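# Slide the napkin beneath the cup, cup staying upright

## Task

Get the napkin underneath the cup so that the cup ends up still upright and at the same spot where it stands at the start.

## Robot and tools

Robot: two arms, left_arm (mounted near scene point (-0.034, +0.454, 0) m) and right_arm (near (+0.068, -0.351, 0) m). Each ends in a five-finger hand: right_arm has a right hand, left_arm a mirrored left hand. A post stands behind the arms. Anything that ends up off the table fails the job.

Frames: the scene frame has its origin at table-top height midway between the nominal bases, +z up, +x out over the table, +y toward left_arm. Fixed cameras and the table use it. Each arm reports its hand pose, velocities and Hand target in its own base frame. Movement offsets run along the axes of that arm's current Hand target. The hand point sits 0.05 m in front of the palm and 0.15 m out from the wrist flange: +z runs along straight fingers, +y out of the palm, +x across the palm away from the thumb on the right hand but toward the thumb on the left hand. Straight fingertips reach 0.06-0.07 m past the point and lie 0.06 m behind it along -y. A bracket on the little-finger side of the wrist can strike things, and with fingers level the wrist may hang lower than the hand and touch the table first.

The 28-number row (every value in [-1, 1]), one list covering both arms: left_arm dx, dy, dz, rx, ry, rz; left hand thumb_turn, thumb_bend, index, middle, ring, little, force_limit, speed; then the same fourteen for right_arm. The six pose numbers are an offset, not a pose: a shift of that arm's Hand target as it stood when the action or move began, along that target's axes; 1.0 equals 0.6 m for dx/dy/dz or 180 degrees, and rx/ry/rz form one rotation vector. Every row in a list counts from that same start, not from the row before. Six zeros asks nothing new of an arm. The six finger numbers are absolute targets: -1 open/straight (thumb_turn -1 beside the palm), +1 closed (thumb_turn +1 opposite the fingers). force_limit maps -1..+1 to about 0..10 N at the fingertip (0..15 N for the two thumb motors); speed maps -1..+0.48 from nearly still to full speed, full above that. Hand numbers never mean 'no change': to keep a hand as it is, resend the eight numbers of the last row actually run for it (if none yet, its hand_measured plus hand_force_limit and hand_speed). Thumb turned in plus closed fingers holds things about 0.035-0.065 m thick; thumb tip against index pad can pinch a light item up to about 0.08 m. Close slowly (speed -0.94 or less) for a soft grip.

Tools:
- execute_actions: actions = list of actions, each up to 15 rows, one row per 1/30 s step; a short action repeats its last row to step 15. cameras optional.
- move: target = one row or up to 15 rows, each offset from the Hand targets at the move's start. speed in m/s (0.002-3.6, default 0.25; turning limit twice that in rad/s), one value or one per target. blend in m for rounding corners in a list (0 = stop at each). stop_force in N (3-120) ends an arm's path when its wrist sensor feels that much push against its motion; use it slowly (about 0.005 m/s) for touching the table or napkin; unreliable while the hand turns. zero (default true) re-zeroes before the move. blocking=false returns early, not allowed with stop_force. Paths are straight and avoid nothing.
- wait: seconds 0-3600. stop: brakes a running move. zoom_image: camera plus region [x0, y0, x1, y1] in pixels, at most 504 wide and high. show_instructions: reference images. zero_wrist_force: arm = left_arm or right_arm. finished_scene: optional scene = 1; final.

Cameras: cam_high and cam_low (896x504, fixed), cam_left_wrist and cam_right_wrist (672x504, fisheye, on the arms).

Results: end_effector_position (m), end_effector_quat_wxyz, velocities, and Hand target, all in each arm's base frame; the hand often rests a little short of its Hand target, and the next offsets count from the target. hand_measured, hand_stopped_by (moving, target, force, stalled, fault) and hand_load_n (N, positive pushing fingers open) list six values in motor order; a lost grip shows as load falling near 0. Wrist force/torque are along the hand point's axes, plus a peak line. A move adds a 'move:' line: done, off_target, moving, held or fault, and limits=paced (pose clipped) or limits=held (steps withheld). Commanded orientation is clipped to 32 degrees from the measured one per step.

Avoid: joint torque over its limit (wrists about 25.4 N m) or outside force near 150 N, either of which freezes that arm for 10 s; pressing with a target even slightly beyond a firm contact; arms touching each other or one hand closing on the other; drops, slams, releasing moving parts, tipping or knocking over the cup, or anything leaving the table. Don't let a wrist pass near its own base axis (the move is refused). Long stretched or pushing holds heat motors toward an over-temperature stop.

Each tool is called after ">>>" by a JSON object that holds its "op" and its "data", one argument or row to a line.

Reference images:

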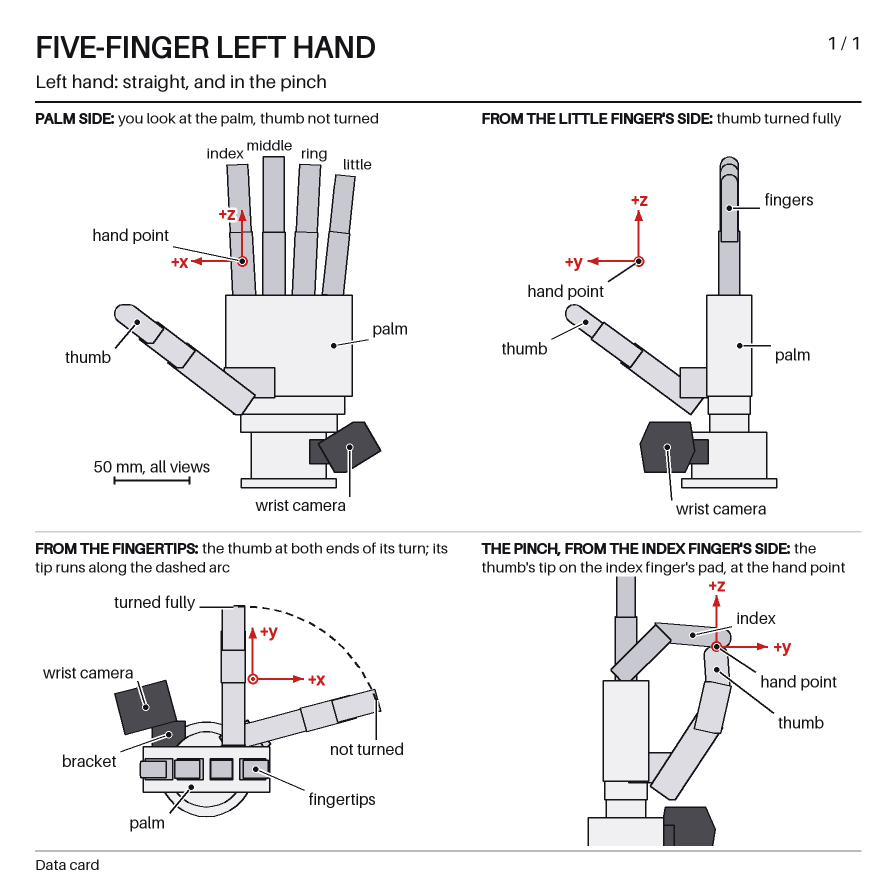

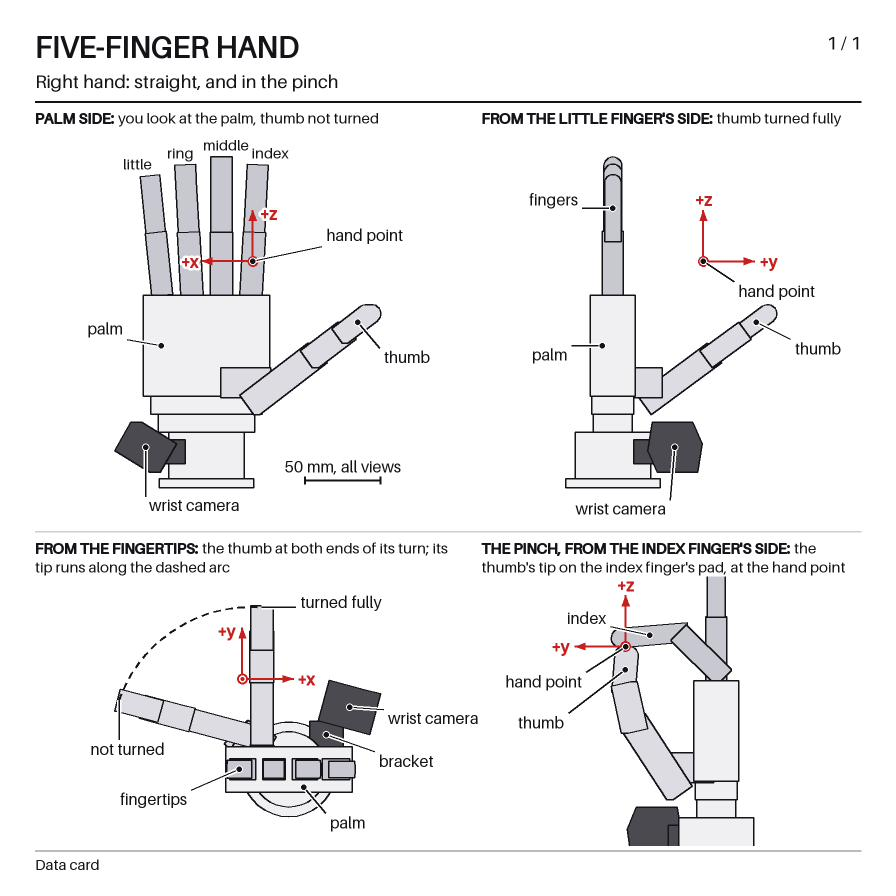

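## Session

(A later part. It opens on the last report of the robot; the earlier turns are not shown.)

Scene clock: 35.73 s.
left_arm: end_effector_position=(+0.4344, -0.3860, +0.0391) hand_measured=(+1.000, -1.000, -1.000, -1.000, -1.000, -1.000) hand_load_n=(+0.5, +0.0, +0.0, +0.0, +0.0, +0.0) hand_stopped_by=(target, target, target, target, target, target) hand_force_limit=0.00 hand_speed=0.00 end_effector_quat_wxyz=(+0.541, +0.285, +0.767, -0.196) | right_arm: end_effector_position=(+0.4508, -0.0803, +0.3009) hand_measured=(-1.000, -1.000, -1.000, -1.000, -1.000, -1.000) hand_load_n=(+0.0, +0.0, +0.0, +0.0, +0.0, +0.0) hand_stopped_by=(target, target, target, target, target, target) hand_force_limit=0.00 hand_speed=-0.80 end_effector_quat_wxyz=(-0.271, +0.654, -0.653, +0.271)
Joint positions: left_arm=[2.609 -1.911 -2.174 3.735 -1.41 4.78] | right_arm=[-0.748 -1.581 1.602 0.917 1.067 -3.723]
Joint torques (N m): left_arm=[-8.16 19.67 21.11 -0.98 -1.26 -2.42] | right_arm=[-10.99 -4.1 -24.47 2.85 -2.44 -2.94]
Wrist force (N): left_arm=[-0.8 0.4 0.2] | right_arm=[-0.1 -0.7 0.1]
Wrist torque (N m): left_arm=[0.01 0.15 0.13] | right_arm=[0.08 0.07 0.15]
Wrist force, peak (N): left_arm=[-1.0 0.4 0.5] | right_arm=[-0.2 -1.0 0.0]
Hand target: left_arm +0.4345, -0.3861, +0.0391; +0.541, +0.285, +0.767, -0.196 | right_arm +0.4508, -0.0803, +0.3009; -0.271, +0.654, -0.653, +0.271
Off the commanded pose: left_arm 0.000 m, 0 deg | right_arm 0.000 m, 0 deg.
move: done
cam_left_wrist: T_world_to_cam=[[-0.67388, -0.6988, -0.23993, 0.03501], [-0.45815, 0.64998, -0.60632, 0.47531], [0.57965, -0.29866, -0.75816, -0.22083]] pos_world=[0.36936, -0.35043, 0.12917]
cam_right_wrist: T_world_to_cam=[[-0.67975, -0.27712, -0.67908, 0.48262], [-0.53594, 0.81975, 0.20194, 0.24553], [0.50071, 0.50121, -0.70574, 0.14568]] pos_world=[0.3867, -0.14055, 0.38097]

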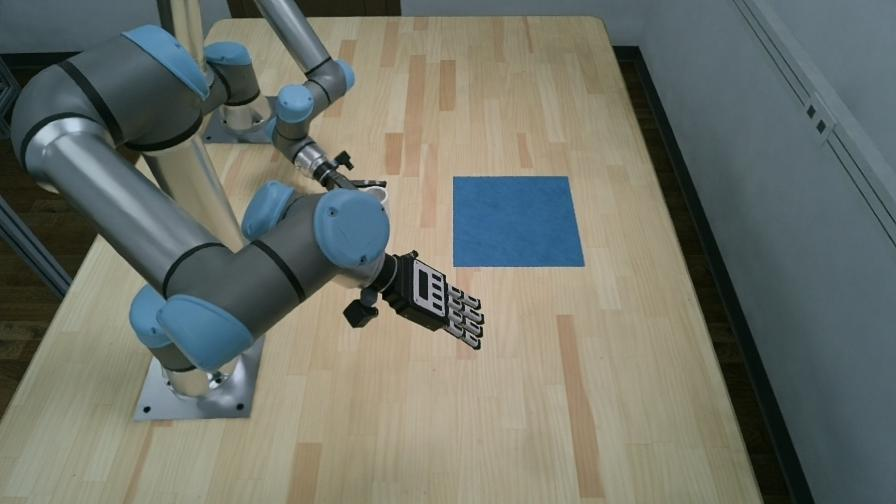

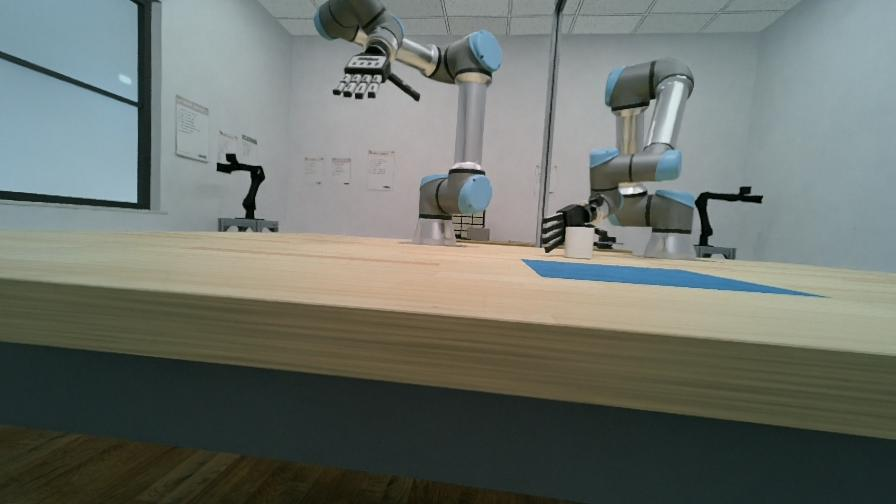

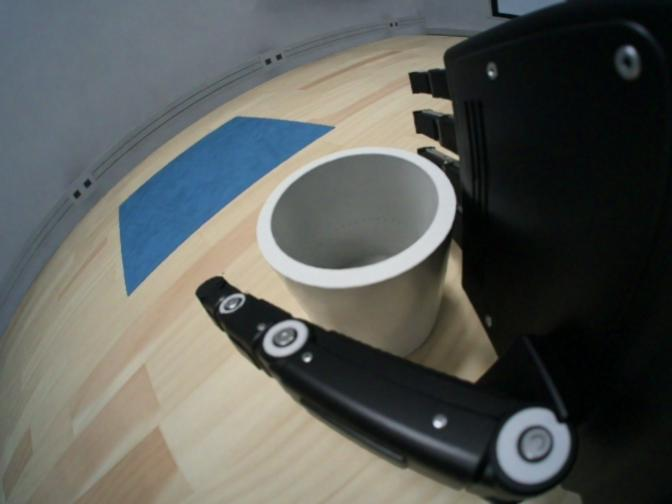

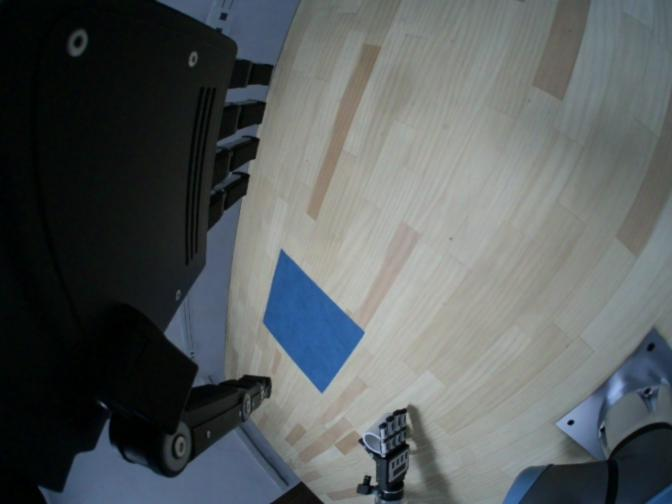

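>>> {"op": "move", "data": {
  "target": [0,0,0,0,0,0,1,-0.75,-0.45,-0.45,-0.45,-1,-0.7,-0.6,0,0,0,0,0,0,-1,-1,-1,-1,-1,-1,0,-0.8],
  "cameras": ["cam_left_wrist"]
}}

Scene clock: 38.70 s.
left_arm: end_effector_position=(+0.4345, -0.3861, +0.0391) hand_measured=(+1.000, -0.750, -0.450, -0.450, -0.450, -1.000) hand_load_n=(+0.0, +0.0, -0.5, +0.0, +0.0, +0.0) hand_stopped_by=(target, target, target, target, target, target) hand_force_limit=-0.70 hand_speed=-0.60 end_effector_quat_wxyz=(+0.541, +0.285, +0.767, -0.196) | right_arm: end_effector_position=(+0.4508, -0.0803, +0.3009) hand_measured=(-1.000, -1.000, -1.000, -1.000, -1.000, -1.000) hand_load_n=(+0.0, +0.0, +0.0, +0.0, +0.0, +0.0) hand_stopped_by=(target, target, target, target, target, target) hand_force_limit=0.00 hand_speed=-0.80 end_effector_quat_wxyz=(-0.271, +0.654, -0.653, +0.271)
Joint positions: left_arm=[2.609 -1.911 -2.173 3.735 -1.41 4.78] | right_arm=[-0.748 -1.581 1.602 0.917 1.067 -3.723]
Joint torques (N m): left_arm=[-8.2 19.88 20.49 -0.85 -0.55 -2.49] | right_arm=[-10.61 -3.09 -24.75 2.95 -2.44 -2.96]
Wrist force (N): left_arm=[-0.5 0.3 0.3] | right_arm=[-0.1 -0.9 0.1]
Wrist torque (N m): left_arm=[0.01 0.11 0.14] | right_arm=[0.04 0.07 0.14]
Wrist force, peak (N): left_arm=[-0.9 0.5 0.5] | right_arm=[-0.1 -1.1 0.2]
Hand target: left_arm +0.4345, -0.3861, +0.0391; +0.541, +0.285, +0.767, -0.196 | right_arm +0.4508, -0.0803, +0.3009; -0.271, +0.654, -0.653, +0.271
Off the commanded pose: left_arm 0.000 m, 0 deg | right_arm 0.000 m, 0 deg.
move: done
cam_left_wrist: T_world_to_cam=[[-0.67388, -0.6988, -0.23993, 0.03501], [-0.45815, 0.64998, -0.60632, 0.47531], [0.57965, -0.29866, -0.75816, -0.22083]] pos_world=[0.36936, -0.35043, 0.12917]

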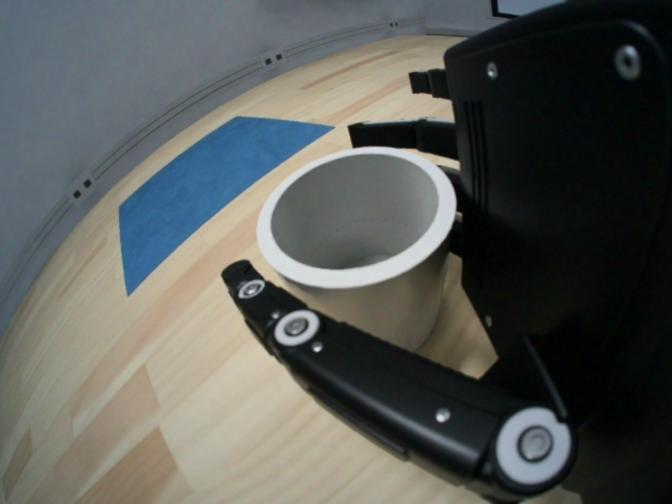

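>>> {"op": "move", "data": {
  "target": [0,0,0,0,0,0,1,-0.2,0.2,0.2,0.2,-1,-0.8,-0.88,0,0,0,0,0,0,-1,-1,-1,-1,-1,-1,0,-0.8],
  "cameras": ["cam_left_wrist","cam_high","cam_low"]
}}

>>> {"op": "zoom_image", "data": {
  "camera": "cam_low",
  "region": [500, 180, 640, 280]
}}

Scene clock: 40.37 s.
left_arm: end_effector_position=(+0.4345, -0.3861, +0.0391) hand_measured=(+1.000, -0.718, -0.396, -0.228, -0.050, -1.000) hand_load_n=(+1.5, +3.5, +0.0, +0.5, +3.0, +0.0) hand_stopped_by=(target, force, force, force, force, target) hand_force_limit=-0.80 hand_speed=-0.88 end_effector_quat_wxyz=(+0.541, +0.285, +0.767, -0.196) | right_arm: end_effector_position=(+0.4508, -0.0803, +0.3009) hand_measured=(-1.000, -1.000, -1.000, -1.000, -1.000, -1.000) hand_load_n=(-0.5, +0.0, +0.0, +0.0, -0.5, +0.0) hand_stopped_by=(target, target, target, target, target, target) hand_force_limit=0.00 hand_speed=-0.80 end_effector_quat_wxyz=(-0.271, +0.654, -0.653, +0.271)
Joint positions: left_arm=[2.609 -1.911 -2.173 3.735 -1.41 4.78] | right_arm=[-0.748 -1.581 1.602 0.917 1.067 -3.723]
Joint torques (N m): left_arm=[-7.47 21.82 19.62 -0.88 0.6 -2.24] | right_arm=[-10.12 -3.66 -24.69 2.94 -2.45 -2.9]
Wrist force (N): left_arm=[-0.2 -0.1 0.7] | right_arm=[0.0 -0.6 0.0]
Wrist torque (N m): left_arm=[-0.05 0.13 0.15] | right_arm=[0.09 0.05 0.16]
Wrist force, peak (N): left_arm=[-0.8 -0.1 0.6] | right_arm=[0.0 -1.1 0.0]
Hand target: left_arm +0.4345, -0.3861, +0.0391; +0.541, +0.285, +0.767, -0.196 | right_arm +0.4508, -0.0803, +0.3009; -0.271, +0.654, -0.653, +0.271
Off the commanded pose: left_arm 0.000 m, 0 deg | right_arm 0.000 m, 0 deg.
move: done
cam_left_wrist: T_world_to_cam=[[-0.67388, -0.6988, -0.23993, 0.03501], [-0.45815, 0.64998, -0.60632, 0.47531], [0.57965, -0.29866, -0.75816, -0.22083]] pos_world=[0.36936, -0.35043, 0.12917]
Images, in order (width x height): cam_high 896x504, cam_low 896x504, cam_left_wrist 672x504.

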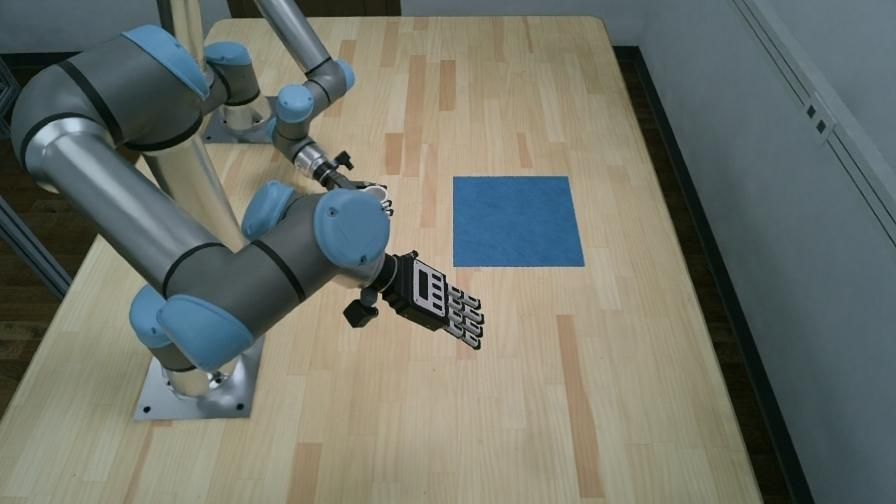

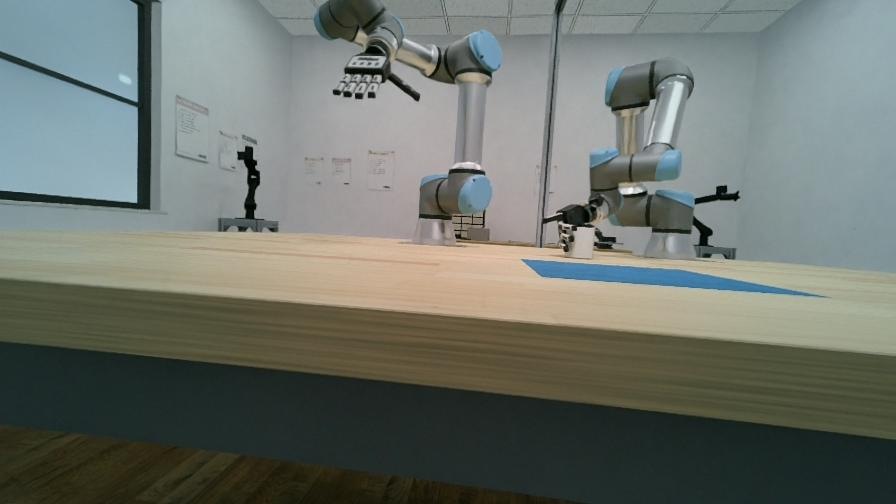

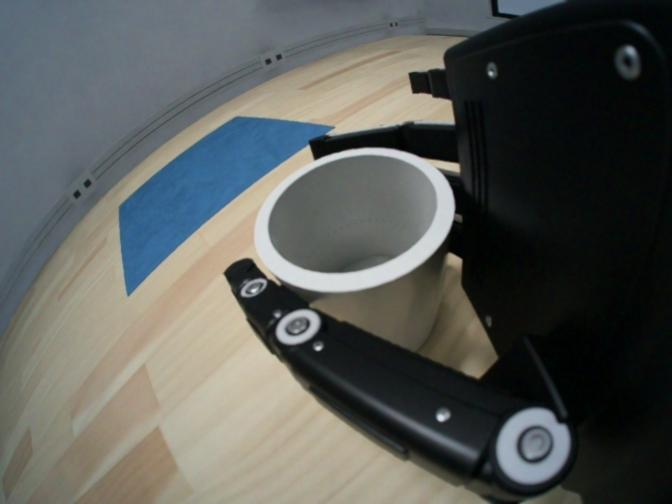

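Scaled by 3.600.

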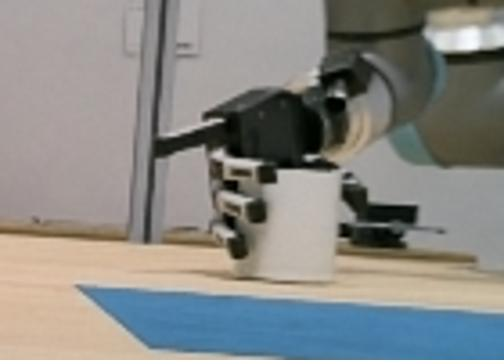

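>>> {"op": "move", "data": {
  "target": [0,0,0,0,0,0,1,-0.3,0.3,0.3,0.3,-1,-0.4,-0.9,0,0,0,0,0,0,-1,-1,-1,-1,-1,-1,0,-0.8],
  "cameras": ["cam_left_wrist"]
}}

Scene clock: 41.03 s.
left_arm: end_effector_position=(+0.4345, -0.3861, +0.0391) hand_measured=(+1.000, -0.716, -0.360, -0.202, -0.042, -1.000) hand_load_n=(+0.5, +9.0, +3.5, +3.0, +1.5, +0.0) hand_stopped_by=(target, force, force, force, force, target) hand_force_limit=-0.40 hand_speed=-0.90 end_effector_quat_wxyz=(+0.541, +0.285, +0.767, -0.196) | right_arm: end_effector_position=(+0.4508, -0.0803, +0.3009) hand_measured=(-1.000, -1.000, -1.000, -1.000, -1.000, -1.000) hand_load_n=(+0.0, +0.0, +0.0, +0.0, +0.0, +0.0) hand_stopped_by=(target, target, target, target, target, target) hand_force_limit=0.00 hand_speed=-0.80 end_effector_quat_wxyz=(-0.271, +0.654, -0.653, +0.271)
Joint positions: left_arm=[2.609 -1.911 -2.173 3.735 -1.41 4.78] | right_arm=[-0.748 -1.581 1.602 0.917 1.067 -3.723]
Joint torques (N m): left_arm=[-7.4 21.04 19.69 -0.65 0.88 -2.22] | right_arm=[-10.46 -3.56 -24.08 2.86 -2.43 -2.88]
Wrist force (N): left_arm=[0.3 0.2 0.6] | right_arm=[0.1 -1.0 0.1]
Wrist torque (N m): left_arm=[-0.01 0.11 0.13] | right_arm=[0.04 0.04 0.15]
Wrist force, peak (N): left_arm=[0.6 -0.1 1.1] | right_arm=[-0.4 -1.1 0.1]
Hand target: left_arm +0.4345, -0.3861, +0.0391; +0.541, +0.285, +0.767, -0.196 | right_arm +0.4508, -0.0803, +0.3009; -0.271, +0.654, -0.653, +0.271
Off the commanded pose: left_arm 0.000 m, 0 deg | right_arm 0.000 m, 0 deg.
move: done
cam_left_wrist: T_world_to_cam=[[-0.67388, -0.6988, -0.23993, 0.03501], [-0.45815, 0.64998, -0.60632, 0.47531], [0.57965, -0.29866, -0.75816, -0.22083]] pos_world=[0.36936, -0.35043, 0.12917]

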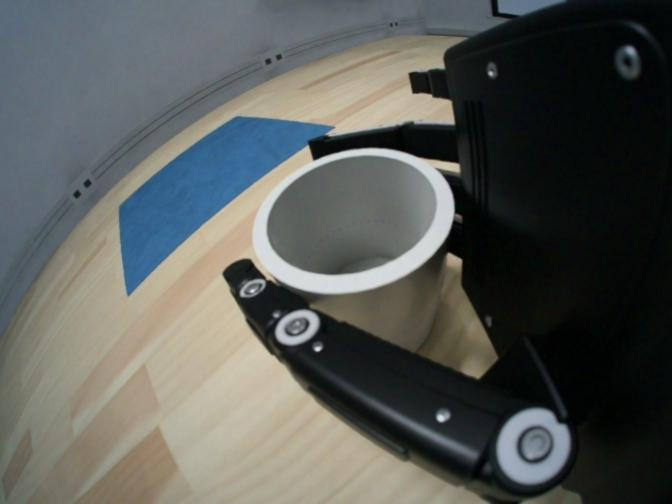

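>>> {"op": "move", "data": {
  "target": [-0.0313,0,-0.0114,0,0,0,1,-0.3,0.3,0.3,0.3,-1,-0.4,-0.9,0,0,0,0,0,0,-1,-1,-1,-1,-1,-1,0,-0.8],
  "speed": 0.03,
  "cameras": ["cam_left_wrist","cam_high","cam_low"]
}}

>>> {"op": "zoom_image", "data": {
  "camera": "cam_low",
  "region": [500, 180, 640, 280]
}}

Scene clock: 42.40 s.
left_arm: end_effector_position=(+0.4343, -0.3862, +0.0591) hand_measured=(+1.000, -0.716, -0.360, -0.202, -0.042, -1.000) hand_load_n=(+2.0, +4.0, +0.0, +2.5, +1.5, +0.0) hand_stopped_by=(target, force, force, force, force, target) hand_force_limit=-0.40 hand_speed=-0.90 end_effector_quat_wxyz=(+0.541, +0.285, +0.767, -0.196) | right_arm: end_effector_position=(+0.4508, -0.0803, +0.3009) hand_measured=(-1.000, -1.000, -1.000, -1.000, -1.000, -1.000) hand_load_n=(+0.0, +0.0, +0.0, +0.0, +0.0, +0.0) hand_stopped_by=(target, target, target, target, target, target) hand_force_limit=0.00 hand_speed=-0.80 end_effector_quat_wxyz=(-0.271, +0.654, -0.653, +0.271)
Joint positions: left_arm=[2.608 -1.866 -2.16 3.676 -1.411 4.779] | right_arm=[-0.748 -1.581 1.602 0.917 1.067 -3.723]
Joint torques (N m): left_arm=[-7.64 34.31 23.01 -0.57 -1.12 -2.26] | right_arm=[-10.24 -3.23 -24.71 2.92 -2.25 -2.8]
Wrist force (N): left_arm=[1.1 0.5 1.2] | right_arm=[0.2 -0.7 0.2]
Wrist torque (N m): left_arm=[0.01 0.13 0.15] | right_arm=[0.08 0.02 0.17]
Wrist force, peak (N): left_arm=[1.5 0.1 1.1] | right_arm=[0.0 -1.0 0.1]
Hand target: left_arm +0.4343, -0.3862, +0.0591; +0.541, +0.285, +0.767, -0.196 | right_arm +0.4508, -0.0803, +0.3009; -0.271, +0.654, -0.653, +0.271
Off the commanded pose: left_arm 0.000 m, 0 deg | right_arm 0.000 m, 0 deg.
move: done
cam_left_wrist: T_world_to_cam=[[-0.67388, -0.6988, -0.23993, 0.03965], [-0.45815, 0.64998, -0.60632, 0.4874], [0.57965, -0.29866, -0.75816, -0.20571]] pos_world=[0.36926, -0.35053, 0.14907]
Images, in order (width x height): cam_high 896x504, cam_low 896x504, cam_left_wrist 672x504.

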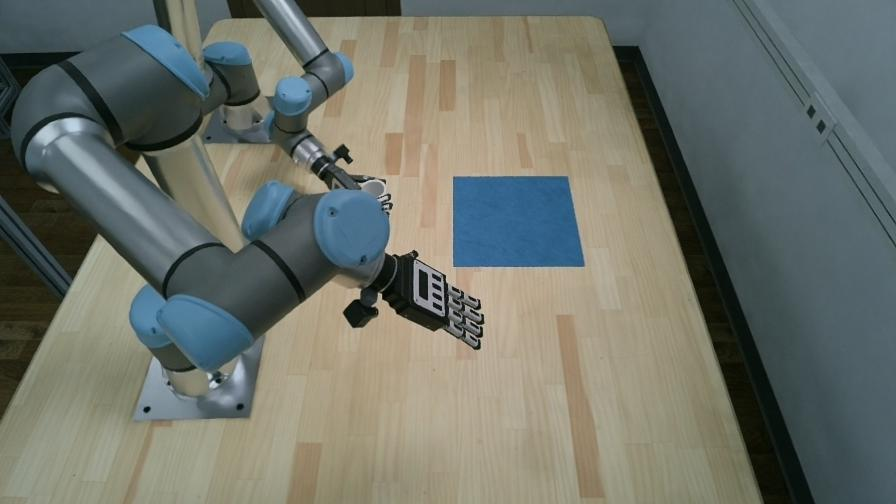

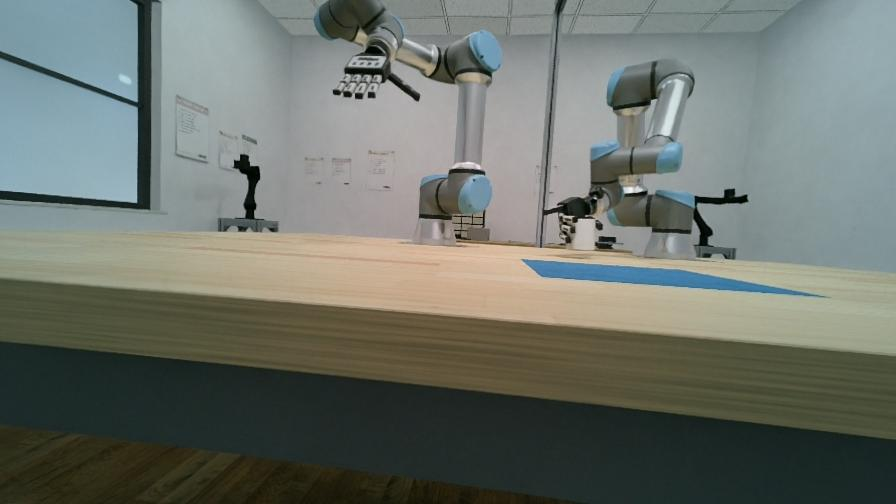

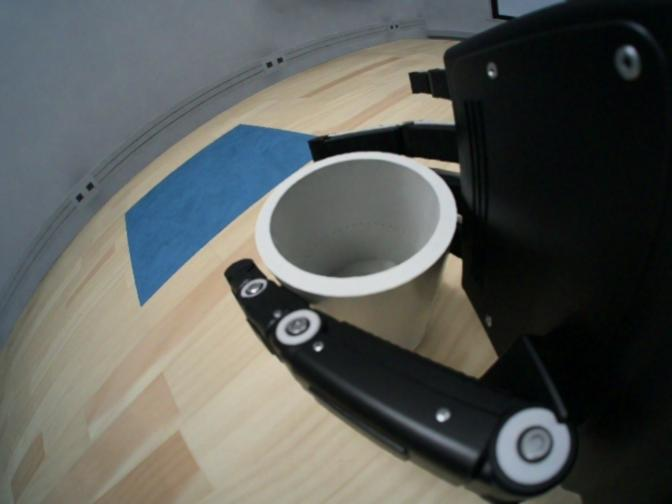

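Scaled by 3.600.

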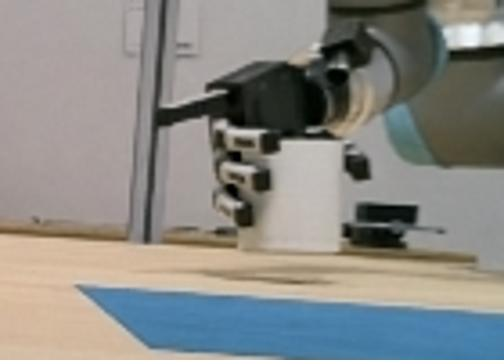

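>>> {"op": "move", "data": {
  "target": [0,0,0,0,0,0,1,-0.3,0.32,0.32,0.32,-1,-0.5,-0.92,0,0,0,0,0,0,-1,-1,-1,-1,-1,-1,0,-0.8],
  "cameras": ["cam_left_wrist"]
}}

Scene clock: 43.20 s.
left_arm: end_effector_position=(+0.4343, -0.3862, +0.0591) hand_measured=(+1.000, -0.716, -0.338, -0.196, -0.028, -1.000) hand_load_n=(+2.0, +7.5, +2.5, +1.5, +3.0, +0.0) hand_stopped_by=(target, force, force, force, force, target) hand_force_limit=-0.50 hand_speed=-0.92 end_effector_quat_wxyz=(+0.541, +0.285, +0.767, -0.196) | right_arm: end_effector_position=(+0.4508, -0.0803, +0.3009) hand_measured=(-1.000, -1.000, -1.000, -1.000, -1.000, -1.000) hand_load_n=(+0.0, +0.0, +0.0, -0.5, +0.0, -0.5) hand_stopped_by=(target, target, target, target, target, target) hand_force_limit=0.00 hand_speed=-0.80 end_effector_quat_wxyz=(-0.271, +0.654, -0.653, +0.271)
Joint positions: left_arm=[2.608 -1.866 -2.16 3.676 -1.411 4.779] | right_arm=[-0.748 -1.581 1.602 0.917 1.067 -3.723]
Joint torques (N m): left_arm=[-7.84 33.43 22.02 -0.59 -1.04 -2.29] | right_arm=[-10.45 -3.3 -24.85 2.84 -2.43 -2.85]
Wrist force (N): left_arm=[1.1 0.2 0.9] | right_arm=[0.0 -0.8 0.1]
Wrist torque (N m): left_arm=[-0.01 0.11 0.16] | right_arm=[0.05 0.06 0.15]
Wrist force, peak (N): left_arm=[1.0 0.2 1.4] | right_arm=[0.0 -1.0 0.2]
Hand target: left_arm +0.4343, -0.3862, +0.0591; +0.541, +0.285, +0.767, -0.196 | right_arm +0.4508, -0.0803, +0.3009; -0.271, +0.654, -0.653, +0.271
Off the commanded pose: left_arm 0.000 m, 0 deg | right_arm 0.000 m, 0 deg.
move: done
cam_left_wrist: T_world_to_cam=[[-0.67388, -0.6988, -0.23993, 0.03967], [-0.45815, 0.64998, -0.60632, 0.48746], [0.57965, -0.29866, -0.75816, -0.20564]] pos_world=[0.36926, -0.35053, 0.14917]

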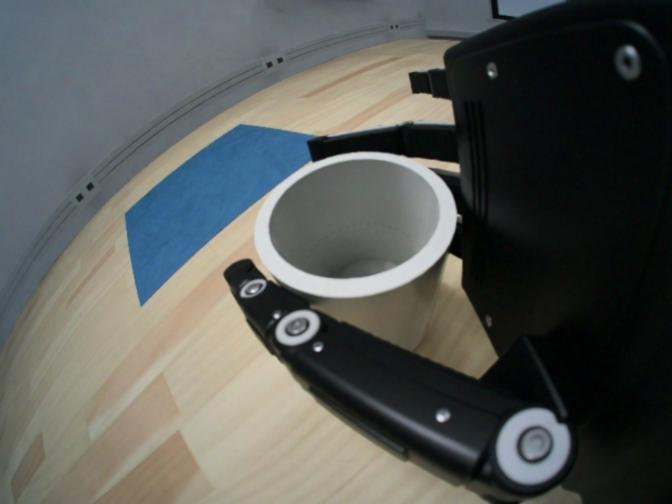

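>>> {"op": "move", "data": {
  "target": [
    [-0.188,0,-0.0684,0,0,0,1,-0.3,0.32,0.32,0.32,-1,-0.5,-0.92,-0.25,0.05,0.07,0,0,0,-1,-1,-1,-1,-1,-1,0,-0.8],
    [-0.3822,0.3718,-0.3192,0,0,0,1,-0.3,0.32,0.32,0.32,-1,-0.5,-0.92,-0.8205,0.1777,0.249,0,0,0,-1,-1,-1,-1,-1,-1,0,-0.8]
  ],
  "speed": 0.18,
  "blend": [0.05,0],
  "cameras": ["all"]
}}

Scene clock: 47.70 s.
left_arm: end_effector_position=(+0.4993, -0.1516, +0.3415) hand_measured=(+1.000, -0.716, -0.338, -0.196, -0.028, -1.000) hand_load_n=(+2.0, +7.0, +2.5, +1.5, +3.0, +0.0) hand_stopped_by=(target, force, force, force, force, target) hand_force_limit=-0.50 hand_speed=-0.92 end_effector_quat_wxyz=(+0.541, +0.285, +0.767, -0.196) | right_arm: end_effector_position=(+0.4804, +0.4121, +0.1200) hand_measured=(-1.000, -1.000, -1.000, -1.000, -1.000, -1.000) hand_load_n=(-0.5, +0.0, +0.0, +0.0, +0.0, -0.5) hand_stopped_by=(target, target, target, target, target, target) hand_force_limit=0.00 hand_speed=-0.80 end_effector_quat_wxyz=(-0.271, +0.654, -0.653, +0.271)
Joint positions: left_arm=[3.435 -1.396 -1.856 2.668 -0.659 5.203] | right_arm=[0.572 -1.071 1.414 0.527 1.963 -2.716]
Joint torques (N m): left_arm=[8.42 5.62 28.58 -1.62 1.9 2.76] | right_arm=[9.45 -23.42 -22.9 2.85 2.37 2.87]
Wrist force (N): left_arm=[0.6 0.2 0.2] | right_arm=[-0.3 -0.6 0.0]
Wrist torque (N m): left_arm=[0.00 0.19 -0.12] | right_arm=[0.07 0.08 0.03]
Wrist force, peak (N): left_arm=[2.0 0.1 1.3] | right_arm=[1.0 -1.3 -0.1]
Hand target: left_arm +0.4993, -0.1516, +0.3416; +0.541, +0.285, +0.767, -0.196 | right_arm +0.4805, +0.4121, +0.1200; -0.271, +0.654, -0.653, +0.271
Off the commanded pose: left_arm 0.000 m, 0 deg | right_arm 0.000 m, 0 deg.
move: done
cam_left_wrist: T_world_to_cam=[[-0.67388, -0.6988, -0.23993, 0.31517], [-0.45815, 0.64998, -0.60632, 0.53598], [0.57965, -0.29866, -0.75816, 0.04086]] pos_world=[0.43426, -0.11593, 0.43157]
cam_right_wrist: T_world_to_cam=[[-0.67975, -0.27712, -0.67908, 0.51635], [-0.53594, 0.81975, 0.20194, -0.10572], [0.50071, 0.50121, -0.70574, -0.2436]] pos_world=[0.4163, 0.35185, 0.20007]

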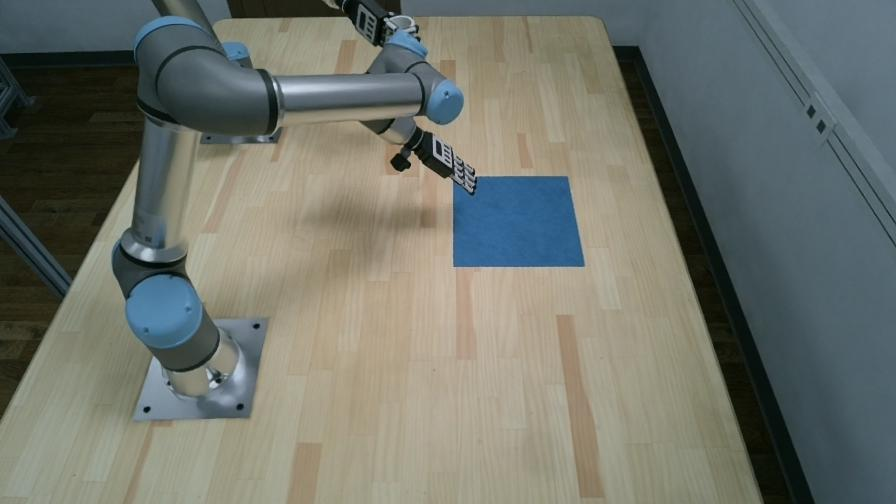

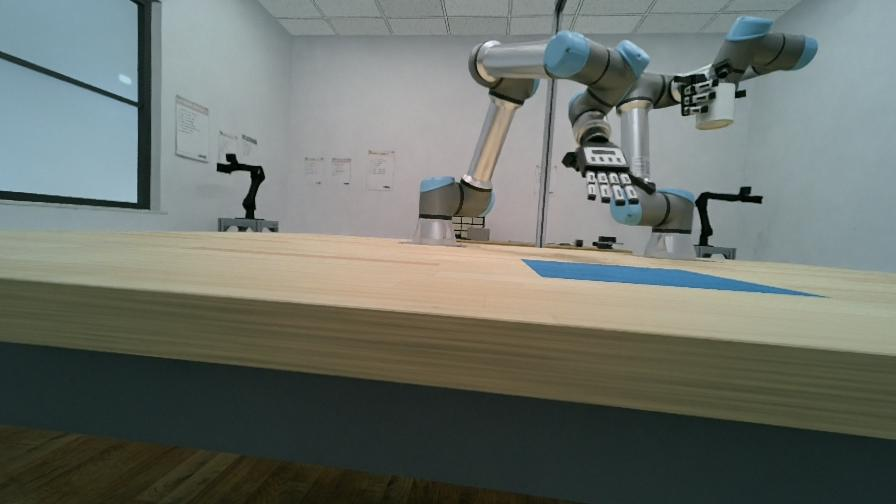

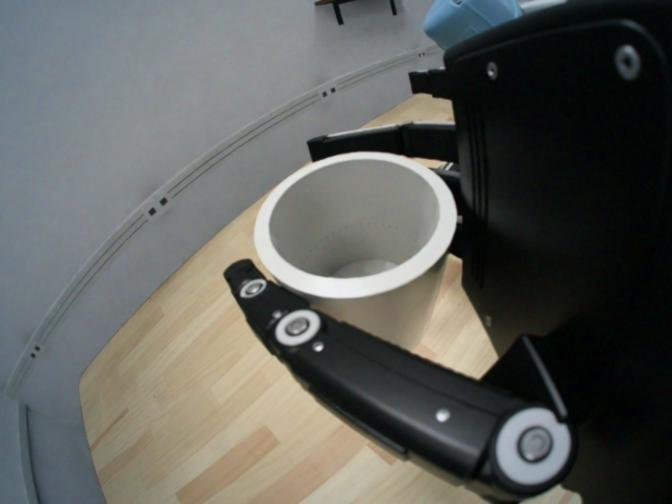

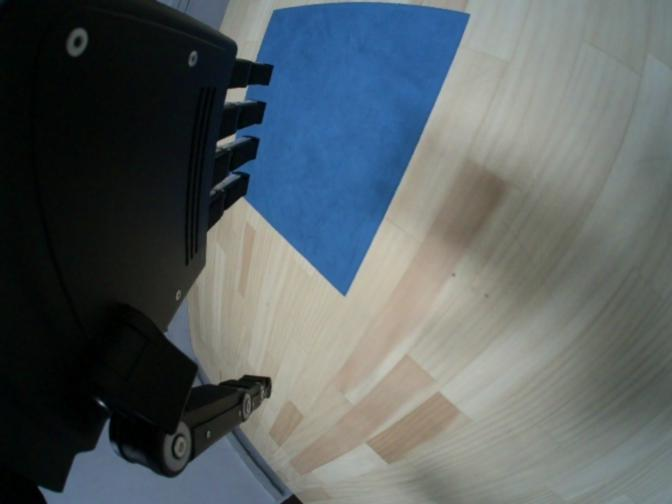

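>>> {"op": "move", "data": {
  "target": [0,0,0,0,0,0,1,-0.3,0.32,0.32,0.32,-1,-0.5,-0.92,0,0.1061,0.1061,0,0,0,-1,-1,-1,-1,-1,-1,0,-0.8],
  "speed": 0.1
}}

>>> {"op": "move", "data": {
  "target": [0,0,0,0,0,0,1,-0.3,0.32,0.32,0.32,-1,-0.5,-0.92,0,0.0471,0.0471,0,0,0,-1,-1,-1,-1,-1,-1,0,-0.8],
  "speed": 0.008,
  "stop_force": 5,
  "cameras": ["all"]
}}

Scene clock: 49.50 s.
left_arm: end_effector_position=(+0.4993, -0.1516, +0.3416) hand_measured=(+1.000, -0.716, -0.338, -0.196, -0.028, -1.000) hand_load_n=(+2.0, +7.5, +2.5, +2.0, +3.0, +0.0) hand_stopped_by=(target, force, force, force, force, target) hand_force_limit=-0.50 hand_speed=-0.92 end_effector_quat_wxyz=(+0.541, +0.285, +0.767, -0.196) | right_arm: end_effector_position=(+0.4806, +0.4121, +0.0301) hand_measured=(-1.000, -1.000, -1.000, -1.000, -1.000, -1.000) hand_load_n=(+0.0, +0.0, +0.0, +0.0, +0.0, +0.0) hand_stopped_by=(target, target, target, target, target, target) hand_force_limit=0.00 hand_speed=-0.80 end_effector_quat_wxyz=(-0.271, +0.654, -0.653, +0.271)
Joint positions: left_arm=[3.435 -1.396 -1.856 2.668 -0.659 5.203] | right_arm=[0.572 -0.979 1.52 0.33 1.963 -2.716]
Joint torques (N m): left_arm=[8.59 6.48 29.3 -1.97 2.15 2.85] | right_arm=[-8.52 -24.88 -7.57 -0.87 -1.59 -2.79]
Wrist force (N): left_arm=[0.6 0.3 0.3] | right_arm=[0.0 -0.7 -0.1]
Wrist torque (N m): left_arm=[0.01 0.19 -0.11] | right_arm=[0.06 0.05 0.04]
Wrist force, peak (N): left_arm=[0.8 0.4 0.7] | right_arm=[-0.6 -1.4 -0.7]
Hand target: left_arm +0.4993, -0.1516, +0.3416; +0.541, +0.285, +0.767, -0.196 | right_arm +0.4806, +0.4121, +0.0300; -0.271, +0.654, -0.653, +0.271
Off the commanded pose: left_arm 0.000 m, 0 deg | right_arm 0.000 m, 0 deg.
move: done

Scene clock: 53.37 s.
left_arm: end_effector_position=(+0.4993, -0.1516, +0.3416) hand_measured=(+1.000, -0.716, -0.338, -0.196, -0.028, -1.000) hand_load_n=(+2.0, +7.0, +2.5, +1.5, +3.0, +0.0) hand_stopped_by=(target, force, force, force, force, target) hand_force_limit=-0.50 hand_speed=-0.92 end_effector_quat_wxyz=(+0.541, +0.285, +0.767, -0.196) | right_arm: end_effector_position=(+0.4806, +0.4121, +0.0093) hand_measured=(-1.000, -1.000, -1.000, -1.000, -1.000, -1.000) hand_load_n=(+0.0, +0.0, +0.0, +0.5, +0.0, +0.0) hand_stopped_by=(target, target, target, target, target, target) hand_force_limit=0.00 hand_speed=-0.80 end_effector_quat_wxyz=(-0.271, +0.654, -0.653, +0.271)
Joint positions: left_arm=[3.435 -1.396 -1.856 2.668 -0.659 5.203] | right_arm=[0.572 -0.953 1.537 0.286 1.963 -2.717]
Joint torques (N m): left_arm=[8.82 5.95 29.52 -1.87 2.18 2.76] | right_arm=[-9.05 -47.88 -19.49 2.76 -1.65 -3.16]
Wrist force (N): left_arm=[0.4 0.4 0.4] | right_arm=[-0.4 -4.6 -4.3]
Wrist torque (N m): left_arm=[0.03 0.22 -0.13] | right_arm=[0.27 0.19 -0.06]
Wrist force, peak (N): left_arm=[0.8 0.7 0.4] | right_arm=[-0.6 -9.0 -7.9]
Hand target: left_arm +0.4993, -0.1516, +0.3416; +0.541, +0.285, +0.767, -0.196 | right_arm +0.4806, +0.4121, +0.0093; -0.271, +0.654, -0.653, +0.271 (not the last commanded pose)
Off the commanded pose: left_arm 0.000 m, 0 deg | right_arm 0.019 m, 0 deg.
move: contact (right_arm)
cam_left_wrist: T_world_to_cam=[[-0.67388, -0.6988, -0.23993, 0.31517], [-0.45815, 0.64998, -0.60632, 0.53598], [0.57965, -0.29866, -0.75816, 0.04086]] pos_world=[0.43426, -0.11593, 0.43157]
cam_right_wrist: T_world_to_cam=[[-0.67979, -0.27706, -0.67906, 0.44124], [-0.53589, 0.81977, 0.20199, -0.08327], [0.50071, 0.50121, -0.70574, -0.3219]] pos_world=[0.4165, 0.35185, 0.08927]

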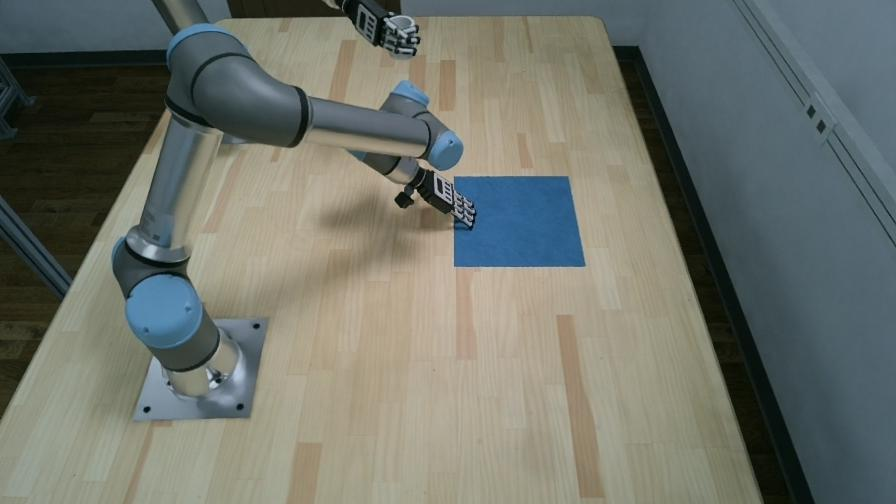

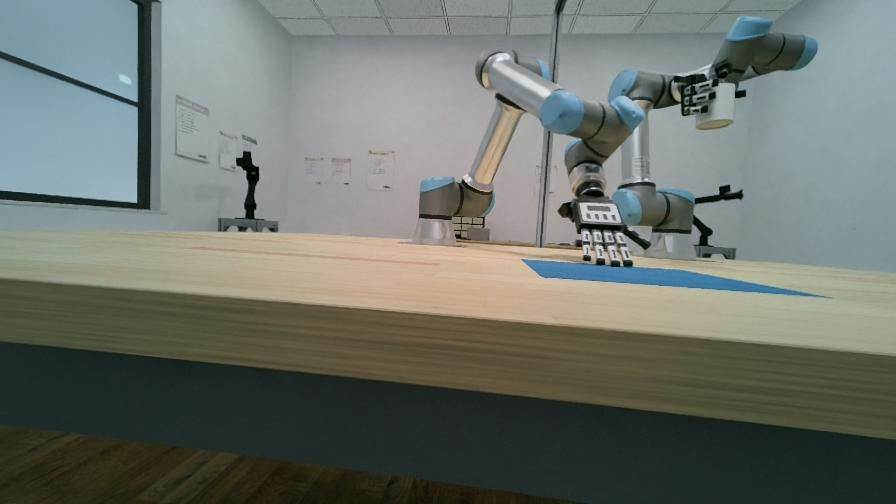

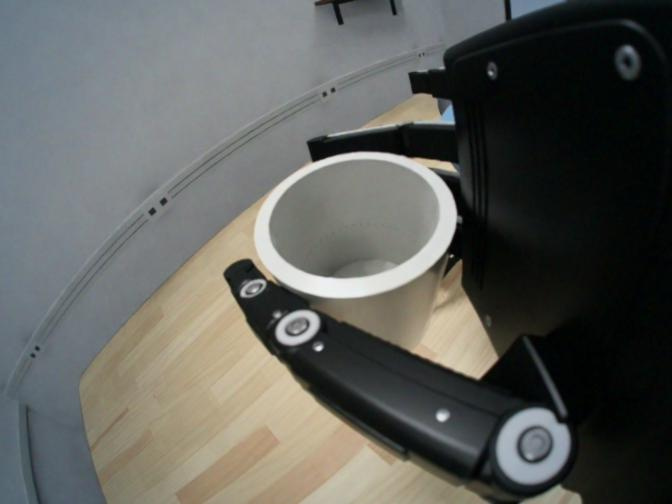

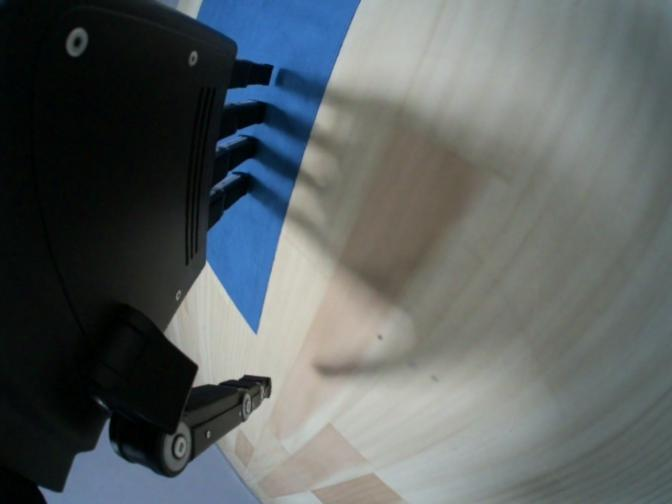

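>>> {"op": "move", "data": {
  "target": [0,0,0,0,0,0,1,-0.3,0.32,0.32,0.32,-1,-0.5,-0.92,-0.0022,0.0365,-0.0342,0,0,0,-1,-1,-1,-1,-1,-1,0,-0.8],
  "speed": 0.05,
  "cameras": ["cam_high","cam_right_wrist"]
}}

Scene clock: 54.60 s.
left_arm: end_effector_position=(+0.4993, -0.1516, +0.3416) hand_measured=(+1.000, -0.716, -0.338, -0.196, -0.028, -1.000) hand_load_n=(+2.0, +7.5, +2.5, +1.5, +3.5, +0.0) hand_stopped_by=(target, force, force, force, force, target) hand_force_limit=-0.50 hand_speed=-0.92 end_effector_quat_wxyz=(+0.541, +0.285, +0.767, -0.196) | right_arm: end_effector_position=(+0.4507, +0.4134, +0.0083) hand_measured=(-1.000, -1.000, -1.000, -1.000, -1.000, -1.000) hand_load_n=(+0.0, +0.0, +0.0, +2.5, +0.0, +0.0) hand_stopped_by=(target, target, target, target, target, target) hand_force_limit=0.00 hand_speed=-0.80 end_effector_quat_wxyz=(-0.271, +0.654, -0.653, +0.271)
Joint positions: left_arm=[3.435 -1.396 -1.856 2.668 -0.659 5.203] | right_arm=[0.608 -0.987 1.601 0.267 1.986 -2.686]
Joint torques (N m): left_arm=[8.2 6.24 29.95 -1.82 2.07 2.59] | right_arm=[11.95 -36.62 3.71 3.15 -0.16 2.55]
Wrist force (N): left_arm=[0.6 0.4 0.2] | right_arm=[0.4 -25.1 -6.8]
Wrist torque (N m): left_arm=[0.04 0.18 -0.12] | right_arm=[0.41 0.22 -0.50]
Wrist force, peak (N): left_arm=[0.8 0.6 0.4] | right_arm=[0.3 -25.3 -6.5]
Hand target: left_arm +0.4993, -0.1516, +0.3416; +0.541, +0.285, +0.767, -0.196 | right_arm +0.4506, +0.4134, +0.0083; -0.271, +0.654, -0.653, +0.271
Off the commanded pose: left_arm 0.000 m, 0 deg | right_arm 0.000 m, 0 deg.
move: done
cam_right_wrist: T_world_to_cam=[[-0.67979, -0.27706, -0.67906, 0.4206], [-0.53589, 0.81977, 0.20199, -0.10016], [0.50071, 0.50121, -0.70574, -0.30829]] pos_world=[0.3866, 0.35315, 0.08827]

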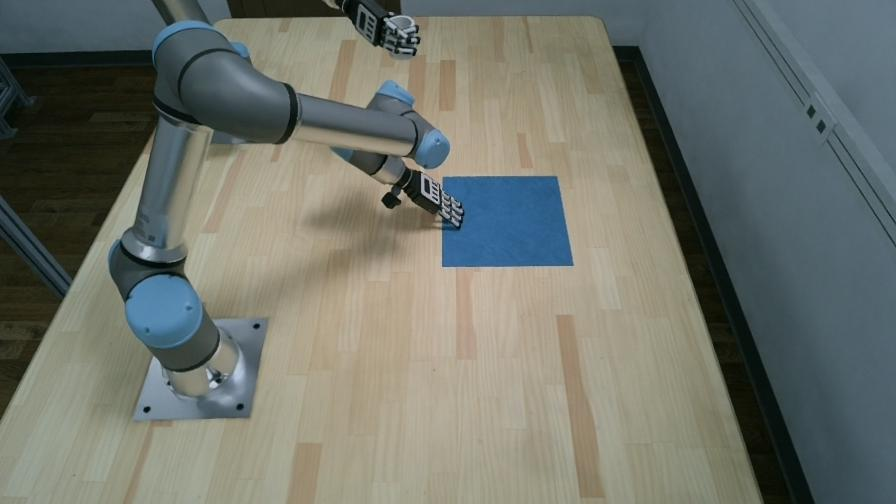

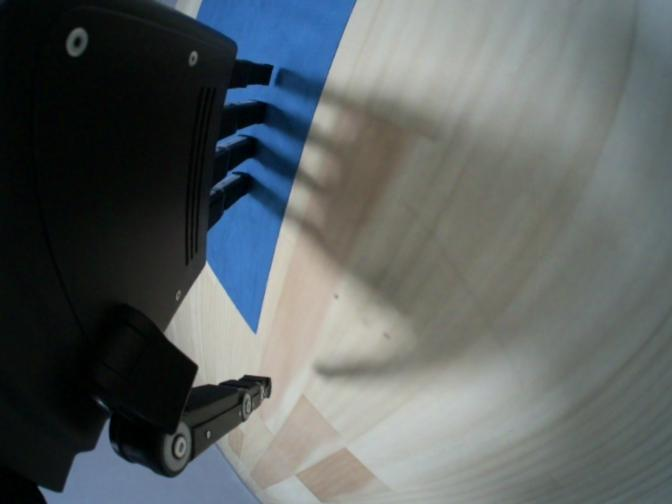

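>>> {"op": "move", "data": {
  "target": [0,0,0,0,0,0,1,-0.3,0.32,0.32,0.32,-1,-0.5,-0.92,-0.0037,0.058,-0.06,0,0,0,-1,-1,-1,-1,-1,-1,0,-0.8],
  "speed": 0.07,
  "cameras": ["cam_high"]
}}

Scene clock: 56.17 s.
left_arm: end_effector_position=(+0.4993, -0.1516, +0.3416) hand_measured=(+1.000, -0.716, -0.338, -0.196, -0.028, -1.000) hand_load_n=(+2.5, +7.5, +2.5, +1.5, +3.0, +0.0) hand_stopped_by=(target, force, force, force, force, target) hand_force_limit=-0.50 hand_speed=-0.92 end_effector_quat_wxyz=(+0.541, +0.285, +0.767, -0.196) | right_arm: end_effector_position=(+0.4006, +0.4155, +0.0090) hand_measured=(-1.000, -1.000, -1.000, -1.000, -1.000, -1.000) hand_load_n=(+0.0, +0.0, +0.0, +1.0, +0.0, +0.0) hand_stopped_by=(target, target, target, target, target, target) hand_force_limit=0.00 hand_speed=-0.80 end_effector_quat_wxyz=(-0.271, +0.654, -0.653, +0.271)
Joint positions: left_arm=[3.435 -1.396 -1.856 2.668 -0.659 5.203] | right_arm=[0.676 -1.039 1.694 0.251 2.029 -2.627]
Joint torques (N m): left_arm=[9.02 6.68 28.78 -1.87 1.96 2.59] | right_arm=[9.93 -44.07 -3.23 0.22 1.72 2.68]
Wrist force (N): left_arm=[0.5 0.5 0.4] | right_arm=[0.1 -6.7 -1.7]
Wrist torque (N m): left_arm=[0.03 0.20 -0.13] | right_arm=[0.26 0.09 -0.07]
Wrist force, peak (N): left_arm=[0.9 0.4 0.3] | right_arm=[0.3 -25.8 -6.1]
Hand target: left_arm +0.4993, -0.1516, +0.3416; +0.541, +0.285, +0.767, -0.196 | right_arm +0.4005, +0.4155, +0.0090; -0.271, +0.654, -0.653, +0.271
Off the commanded pose: left_arm 0.000 m, 0 deg | right_arm 0.000 m, 0 deg.
move: done

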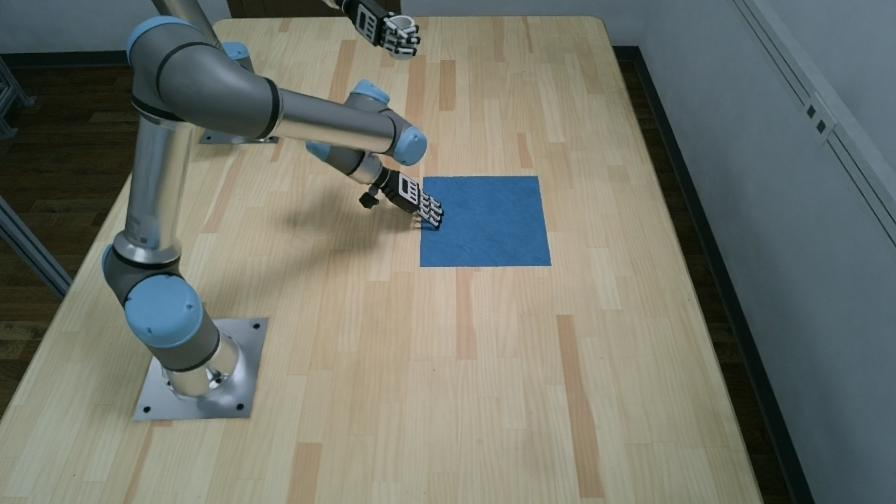

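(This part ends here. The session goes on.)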